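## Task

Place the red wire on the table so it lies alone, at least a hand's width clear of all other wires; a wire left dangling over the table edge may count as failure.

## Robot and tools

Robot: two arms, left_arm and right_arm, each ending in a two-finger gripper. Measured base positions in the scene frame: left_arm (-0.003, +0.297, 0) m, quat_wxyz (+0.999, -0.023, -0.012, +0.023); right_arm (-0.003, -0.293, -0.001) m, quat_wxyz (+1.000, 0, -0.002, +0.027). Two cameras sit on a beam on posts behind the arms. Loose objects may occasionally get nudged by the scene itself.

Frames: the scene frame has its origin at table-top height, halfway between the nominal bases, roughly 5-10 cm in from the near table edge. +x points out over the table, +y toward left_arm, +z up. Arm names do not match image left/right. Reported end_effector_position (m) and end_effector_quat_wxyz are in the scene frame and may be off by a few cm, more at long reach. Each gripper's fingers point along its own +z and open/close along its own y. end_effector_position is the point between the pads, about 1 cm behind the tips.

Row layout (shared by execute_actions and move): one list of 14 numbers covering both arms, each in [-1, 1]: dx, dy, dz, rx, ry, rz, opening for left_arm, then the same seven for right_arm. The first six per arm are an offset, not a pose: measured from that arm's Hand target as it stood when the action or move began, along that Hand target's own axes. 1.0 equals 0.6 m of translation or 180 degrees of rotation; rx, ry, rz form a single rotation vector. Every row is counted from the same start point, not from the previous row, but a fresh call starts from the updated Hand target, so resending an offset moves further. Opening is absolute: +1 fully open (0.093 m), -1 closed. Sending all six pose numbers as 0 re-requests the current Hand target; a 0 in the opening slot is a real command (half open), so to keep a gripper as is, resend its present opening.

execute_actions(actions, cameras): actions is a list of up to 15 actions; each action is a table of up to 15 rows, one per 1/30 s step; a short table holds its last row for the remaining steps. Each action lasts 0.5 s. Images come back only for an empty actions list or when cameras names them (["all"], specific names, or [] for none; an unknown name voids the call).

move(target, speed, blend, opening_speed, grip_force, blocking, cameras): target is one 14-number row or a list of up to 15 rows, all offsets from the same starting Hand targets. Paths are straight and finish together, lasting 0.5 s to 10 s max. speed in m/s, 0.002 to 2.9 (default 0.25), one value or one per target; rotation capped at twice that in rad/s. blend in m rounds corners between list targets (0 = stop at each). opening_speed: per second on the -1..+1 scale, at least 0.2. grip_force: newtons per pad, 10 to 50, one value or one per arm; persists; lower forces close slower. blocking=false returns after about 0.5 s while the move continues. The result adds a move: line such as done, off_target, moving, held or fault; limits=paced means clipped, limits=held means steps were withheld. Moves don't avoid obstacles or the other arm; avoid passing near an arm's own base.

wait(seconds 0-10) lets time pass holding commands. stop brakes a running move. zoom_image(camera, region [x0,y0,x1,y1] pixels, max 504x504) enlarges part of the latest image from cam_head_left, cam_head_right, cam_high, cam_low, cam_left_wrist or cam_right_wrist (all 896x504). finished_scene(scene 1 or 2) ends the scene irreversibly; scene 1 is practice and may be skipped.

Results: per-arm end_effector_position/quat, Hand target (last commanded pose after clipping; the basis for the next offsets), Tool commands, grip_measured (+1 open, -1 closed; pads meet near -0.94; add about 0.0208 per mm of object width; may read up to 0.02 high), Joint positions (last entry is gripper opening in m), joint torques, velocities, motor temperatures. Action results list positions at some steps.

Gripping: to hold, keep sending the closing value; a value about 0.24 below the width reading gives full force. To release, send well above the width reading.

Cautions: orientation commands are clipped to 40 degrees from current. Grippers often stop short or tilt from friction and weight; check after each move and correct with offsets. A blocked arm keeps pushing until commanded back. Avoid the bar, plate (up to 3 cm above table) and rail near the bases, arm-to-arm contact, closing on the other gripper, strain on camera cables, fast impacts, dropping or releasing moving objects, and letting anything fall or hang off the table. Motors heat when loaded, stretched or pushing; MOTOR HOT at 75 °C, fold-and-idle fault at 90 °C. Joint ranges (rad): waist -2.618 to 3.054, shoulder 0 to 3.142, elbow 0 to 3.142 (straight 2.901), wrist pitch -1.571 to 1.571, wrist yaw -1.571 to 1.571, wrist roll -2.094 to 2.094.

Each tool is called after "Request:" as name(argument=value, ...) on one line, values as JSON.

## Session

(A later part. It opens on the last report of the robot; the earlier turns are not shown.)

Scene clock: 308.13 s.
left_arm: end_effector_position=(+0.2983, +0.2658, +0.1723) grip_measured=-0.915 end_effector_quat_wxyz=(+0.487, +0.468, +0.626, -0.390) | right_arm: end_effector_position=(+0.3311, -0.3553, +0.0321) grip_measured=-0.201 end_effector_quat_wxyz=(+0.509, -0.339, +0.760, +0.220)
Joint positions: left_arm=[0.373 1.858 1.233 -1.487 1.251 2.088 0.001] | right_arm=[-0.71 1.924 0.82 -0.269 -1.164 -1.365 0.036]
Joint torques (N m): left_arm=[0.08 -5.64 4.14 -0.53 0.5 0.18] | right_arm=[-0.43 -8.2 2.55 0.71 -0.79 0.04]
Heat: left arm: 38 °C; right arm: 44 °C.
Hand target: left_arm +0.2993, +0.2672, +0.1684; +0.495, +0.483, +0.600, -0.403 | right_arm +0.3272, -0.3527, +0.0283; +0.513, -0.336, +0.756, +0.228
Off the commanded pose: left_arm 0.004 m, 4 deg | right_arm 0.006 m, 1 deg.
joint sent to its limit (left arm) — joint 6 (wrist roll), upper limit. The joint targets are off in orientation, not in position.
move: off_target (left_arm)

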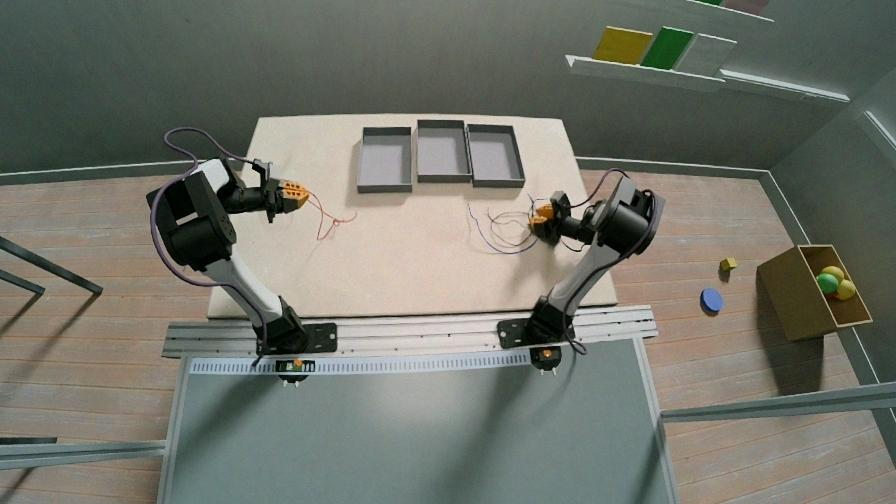

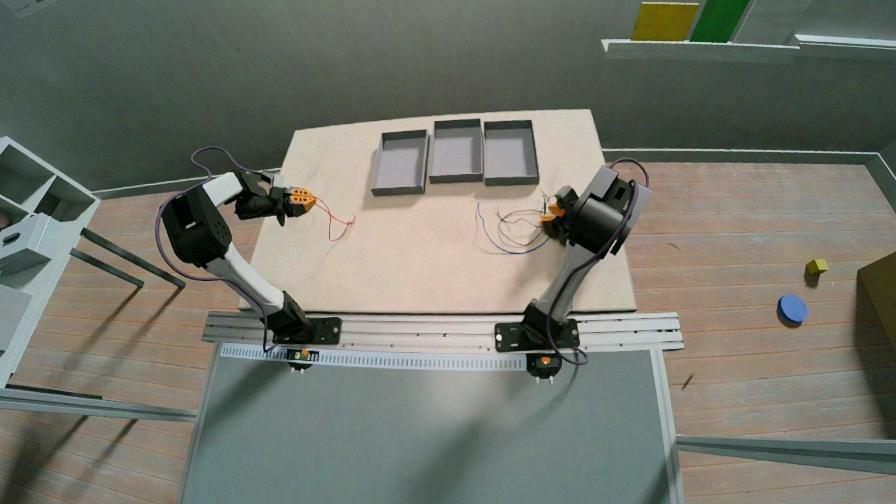

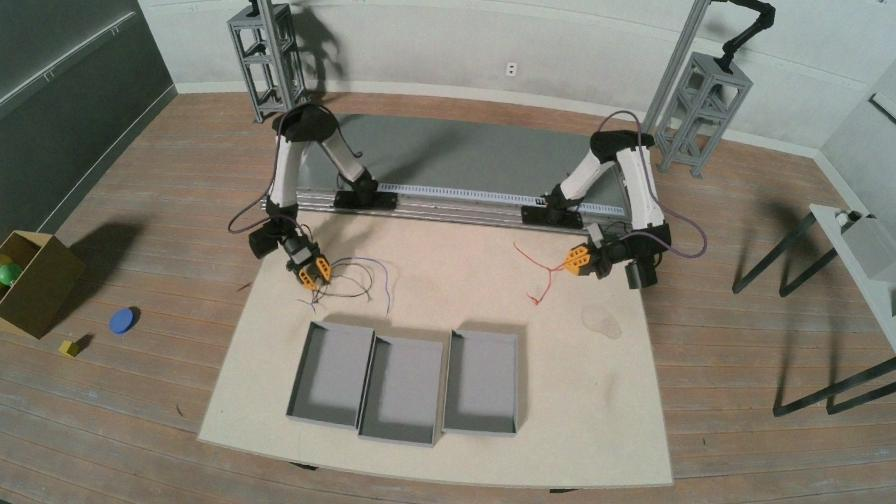

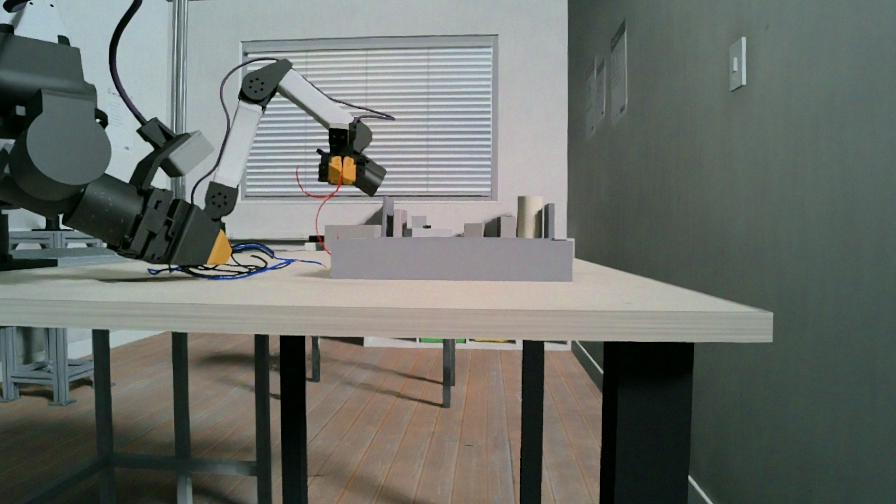

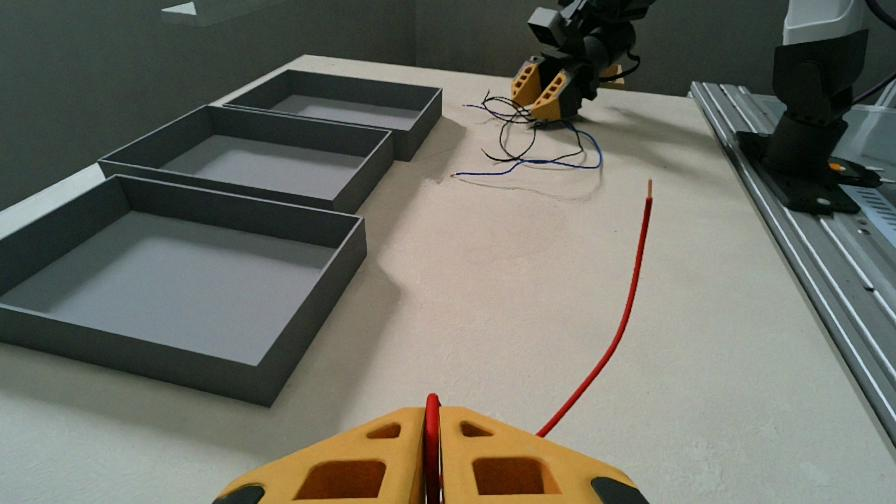

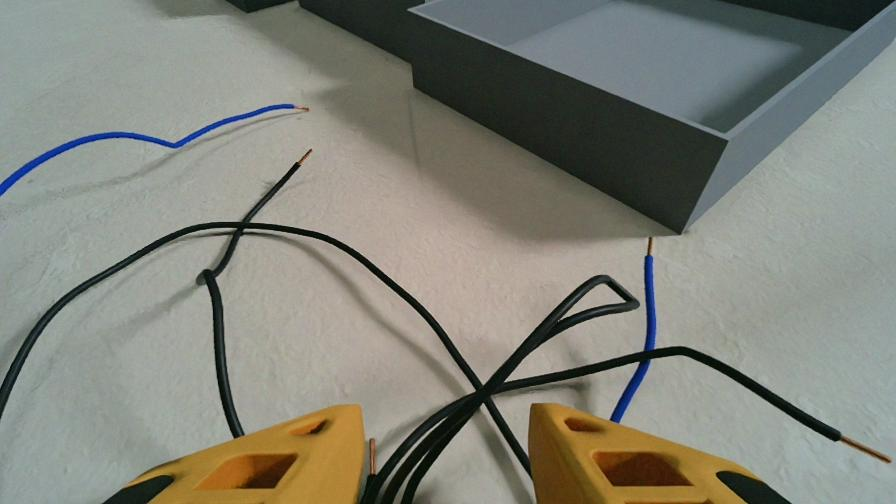

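Request:
move(target=[[0.21,0,0.02,0,0,0,-0.921875,0,0,-0.16,0,0,0,0.1],[0.21,0,0.02,0,0,0,-0.5,-0.1,0,-0.18,0,0,0,0.1]], cameras=["all"], speed=0.1)

Scene clock: 315.10 s.
left_arm: end_effector_position=(+0.2969, +0.2777, +0.0462) grip_measured=-0.502 end_effector_quat_wxyz=(+0.481, +0.460, +0.645, -0.375) | right_arm: end_effector_position=(+0.2702, -0.4091, +0.1139) grip_measured=+0.099 end_effector_quat_wxyz=(+0.506, -0.325, +0.762, +0.241)
Joint positions: left_arm=[0.432 2.116 1.041 -1.038 1.208 2.089 0.021] | right_arm=[-0.994 1.893 1.147 -1.319 -1.132 -2.064 0.05]
Joint torques (N m): left_arm=[0.14 -6.17 2.89 -0.55 0.52 0.17] | right_arm=[0.69 -11.67 5.75 -0.6 -0.65 0.16]
Heat: left arm: 38 °C; right arm: 45 °C.
Hand target: left_arm +0.2963, +0.2783, +0.0423; +0.495, +0.483, +0.600, -0.403 | right_arm +0.2748, -0.4108, +0.1239; +0.513, -0.335, +0.756, +0.228
Off the commanded pose: left_arm 0.004 m, 7 deg | right_arm 0.011 m, 2 deg.
joint sent to its limit (left arm) — joint 6 (wrist roll), upper limit. The joint targets are off in orientation, not in position.
move: off_target (left_arm, right_arm); target 2's new opening was sent with left_arm's hand 0.004 m and 7 deg from that target

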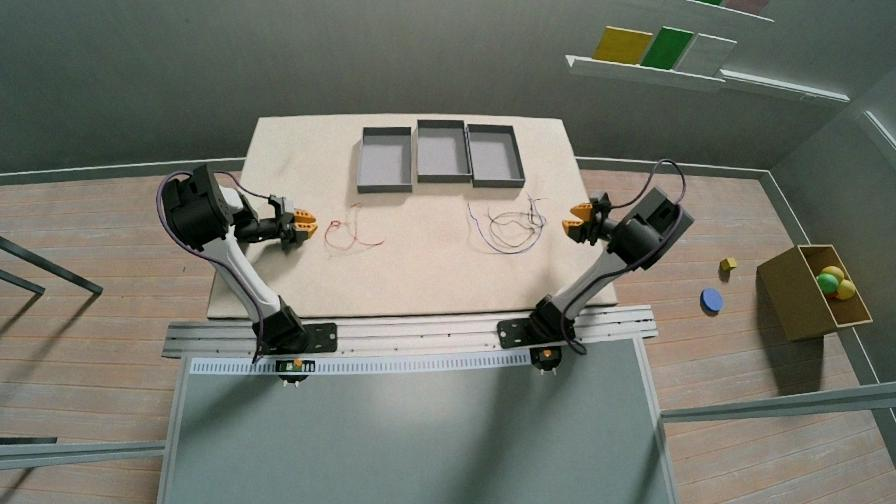

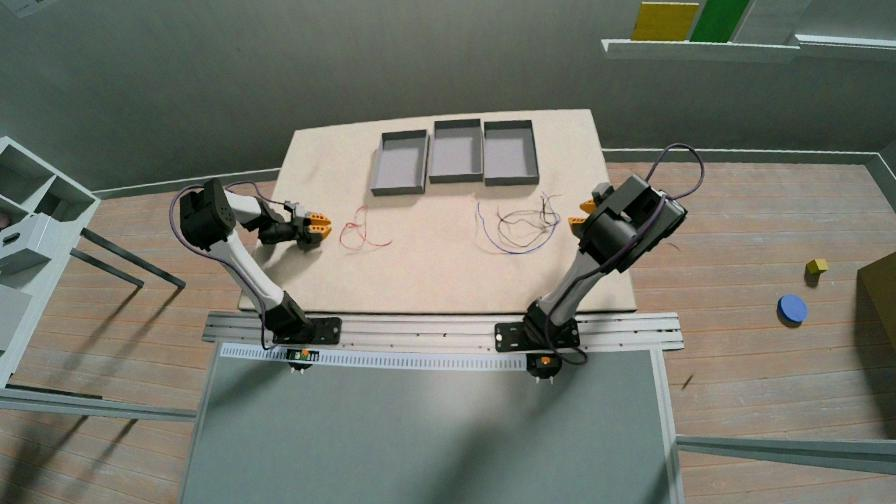

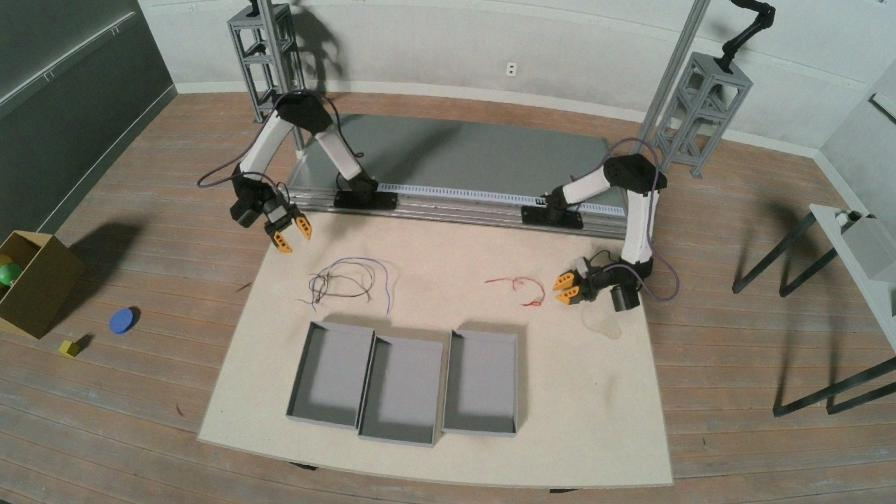

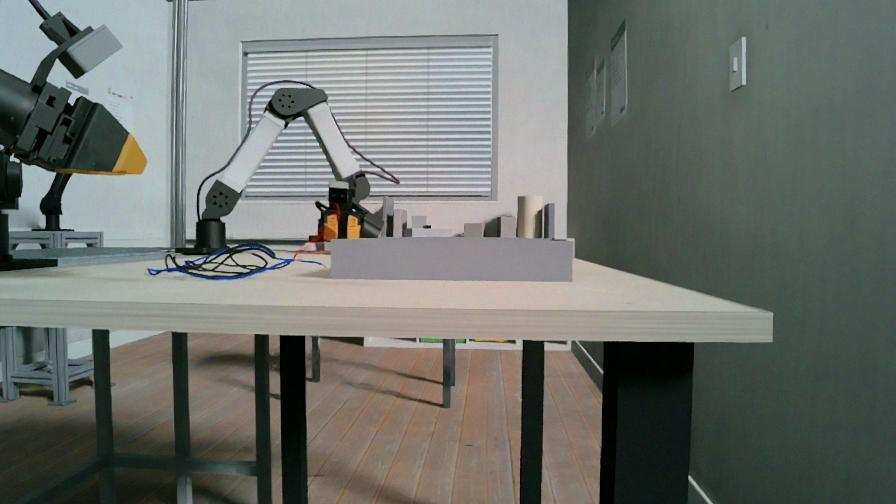

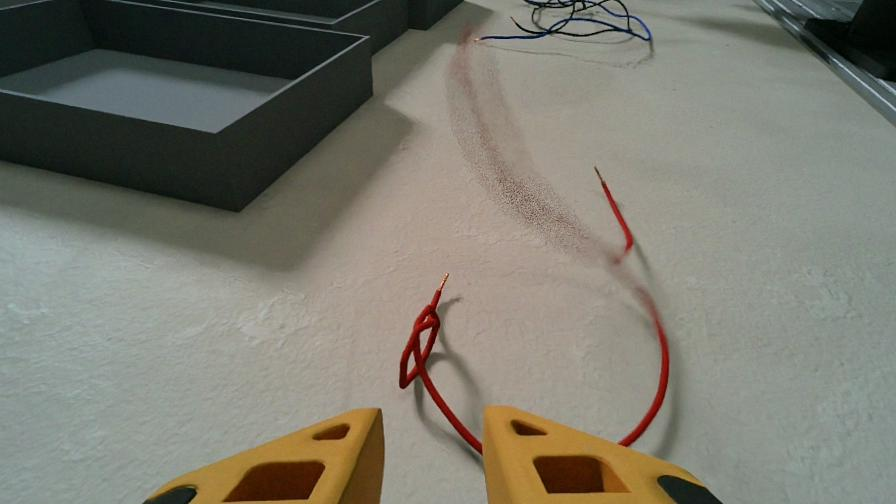

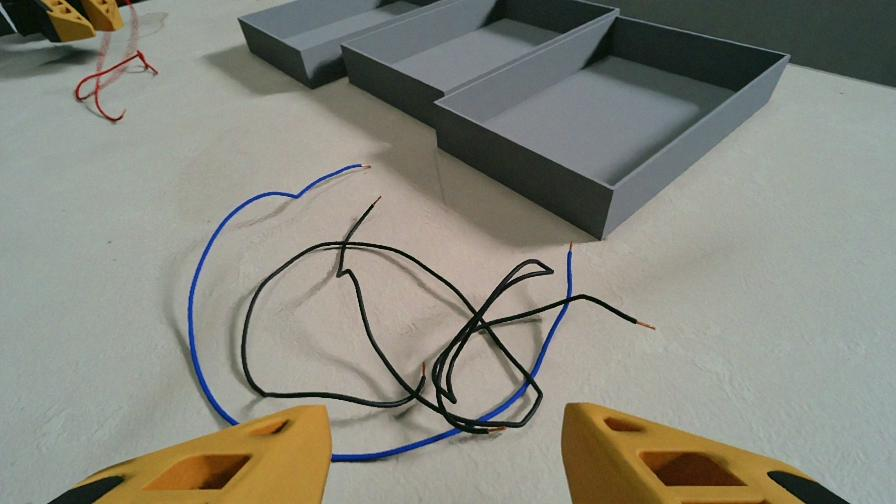

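Request:
move(target=[-0.1,0,-0.1,0,0,0,-0.3,0,0,0,0,0,0,0.1], cameras=["all"], speed=0.15)

Scene clock: 318.40 s.
left_arm: end_effector_position=(+0.2838, +0.3222, +0.1019) grip_measured=-0.302 end_effector_quat_wxyz=(+0.456, +0.426, +0.692, -0.362) | right_arm: end_effector_position=(+0.2702, -0.4091, +0.1139) grip_measured=+0.099 end_effector_quat_wxyz=(+0.506, -0.325, +0.762, +0.241)
Joint positions: left_arm=[0.571 1.96 1.139 -1.343 1.109 2.089 0.031] | right_arm=[-0.994 1.893 1.147 -1.319 -1.132 -2.064 0.05]
Joint torques (N m): left_arm=[-0.16 -8.81 5.57 -1.02 0.46 0.16] | right_arm=[0.98 -11.3 5.74 -0.54 -0.62 0.11]
Heat: left arm: 39 °C; right arm: 46 °C.
Hand target: left_arm +0.2866, +0.3251, +0.1124; +0.495, +0.483, +0.600, -0.403 | right_arm +0.2748, -0.4108, +0.1239; +0.513, -0.335, +0.756, +0.228
Off the commanded pose: left_arm 0.011 m, 14 deg | right_arm 0.011 m, 2 deg.
joint sent to its limit (left arm) — joint 6 (wrist roll), upper limit. The joint targets are off in orientation, not in position.
move: off_target (left_arm, right_arm)

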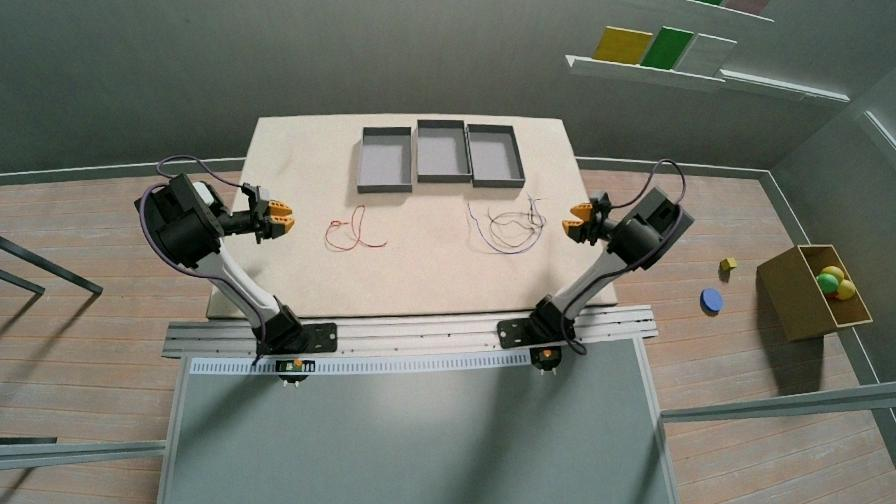

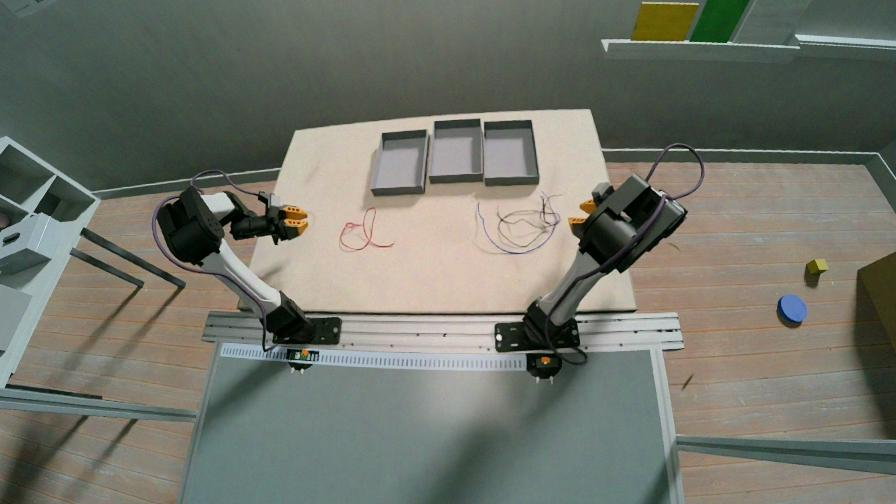

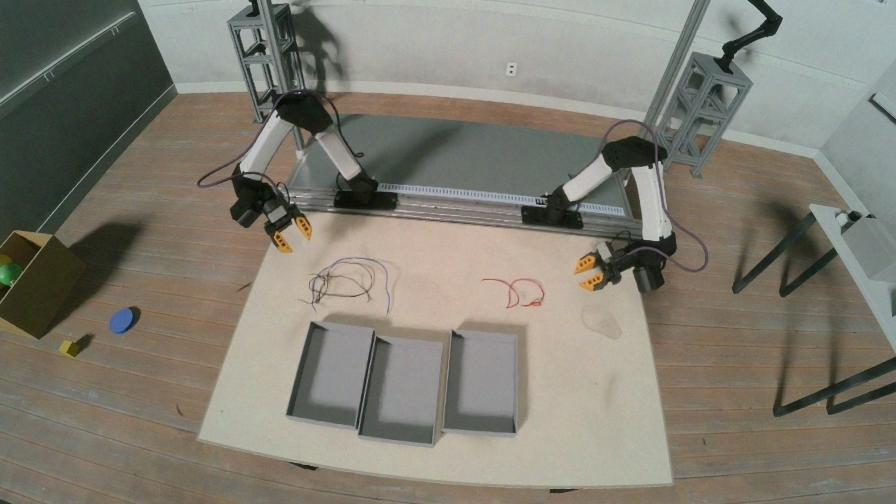

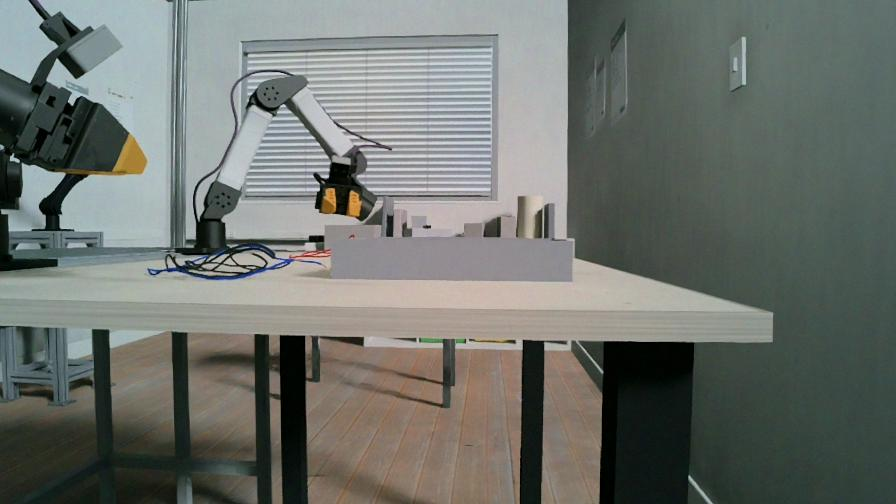

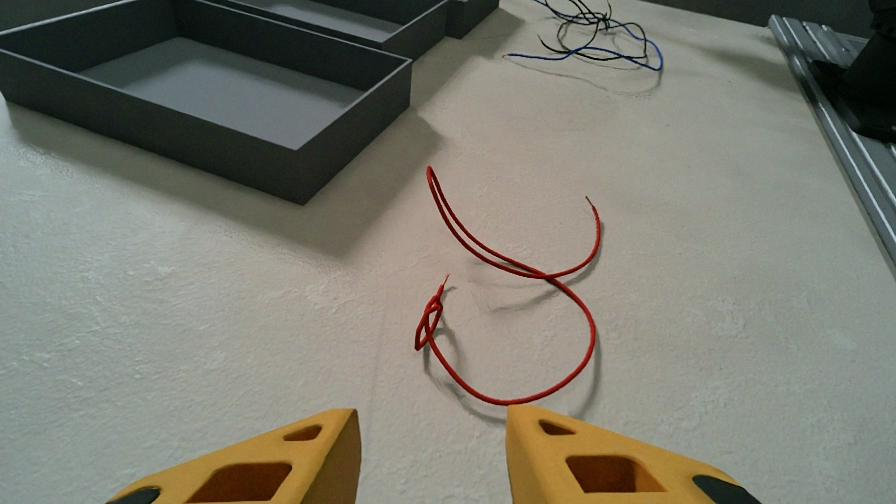

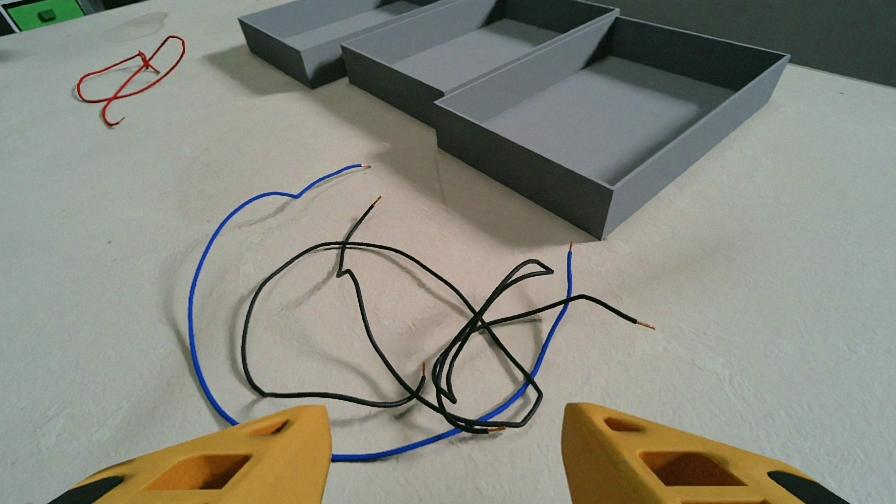

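Request:
zoom_image(camera="cam_low", region=[270, 190, 400, 290])

Request:
zoom_image(camera="cam_left_wrist", region=[380, 140, 640, 430])

Request:
wait(seconds=0.5, cameras=["cam_low","cam_left_wrist"])

Scaled by 3.877 from the camera's 896x504 image, which has a finer 1280x720 frame.

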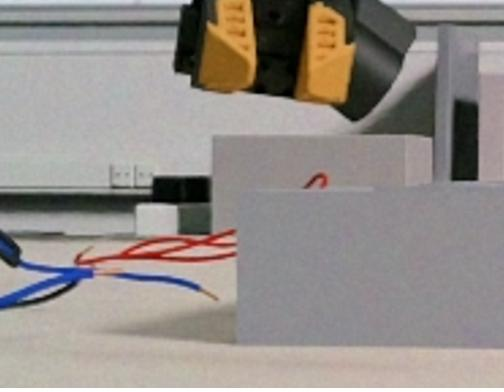

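Scaled by 1.738 from the camera's 896x504 image, which has a finer 1280x720 frame.

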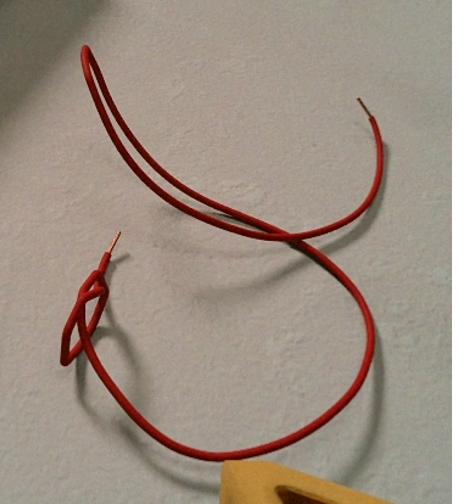

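Scene clock: 322.27 s.
left_arm: end_effector_position=(+0.2838, +0.3221, +0.1019) grip_measured=-0.302 end_effector_quat_wxyz=(+0.456, +0.426, +0.692, -0.362) | right_arm: end_effector_position=(+0.2702, -0.4091, +0.1139) grip_measured=+0.099 end_effector_quat_wxyz=(+0.506, -0.325, +0.762, +0.241)
Joint positions: left_arm=[0.571 1.96 1.139 -1.344 1.108 2.089 0.031] | right_arm=[-0.994 1.893 1.147 -1.319 -1.132 -2.064 0.05]
Joint torques (N m): left_arm=[-0.17 -8.77 5.6 -1.01 0.45 0.17] | right_arm=[0.84 -11.22 5.71 -0.57 -0.62 0.1]
Heat: left arm: 39 °C; right arm: 48 °C.
Hand target: left_arm +0.2866, +0.3251, +0.1124; +0.495, +0.483, +0.600, -0.403 | right_arm +0.2748, -0.4108, +0.1239; +0.513, -0.335, +0.756, +0.228
Tool commands: left_gripper/opening=-0.3 right_gripper/opening=+0.1
Off the commanded pose: left_arm 0.011 m, 14 deg | right_arm 0.011 m, 2 deg.
wait: 0.50 s; at rest from the start
Images, in order (width x height): cam_low 896x504, cam_left_wrist 896x504.

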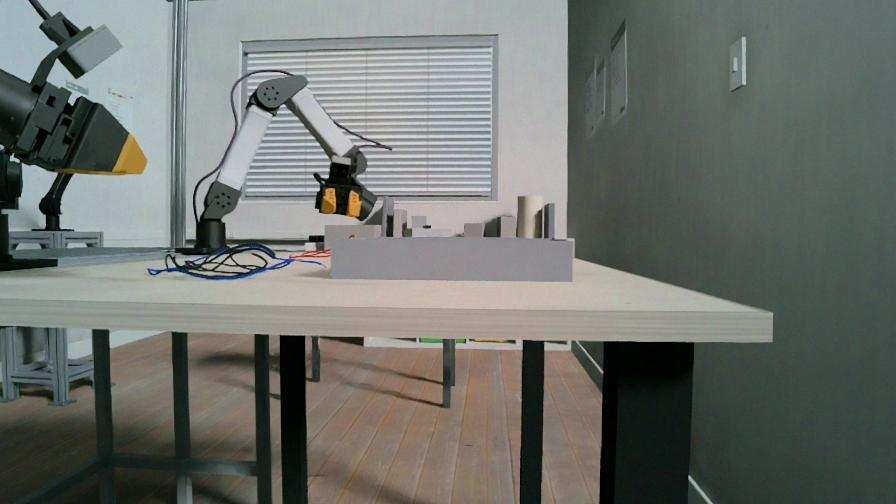

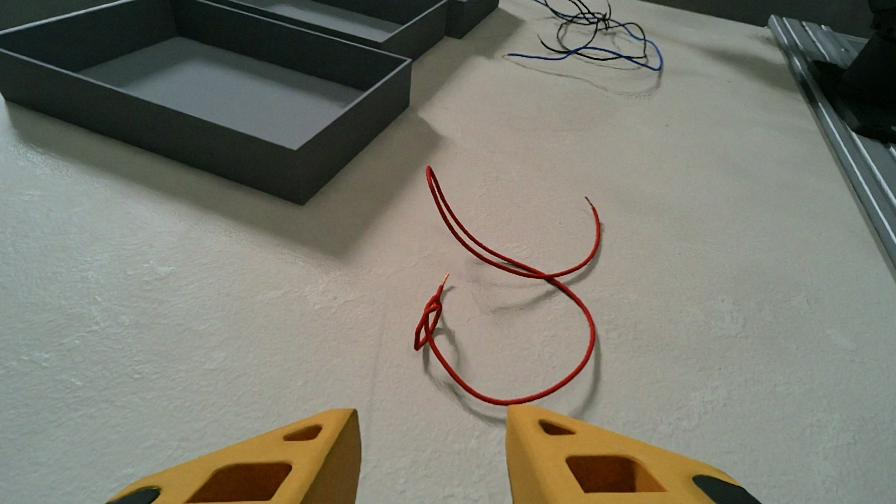

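Request:
finished_scene(scene=2)

The scene is finished: the task was done.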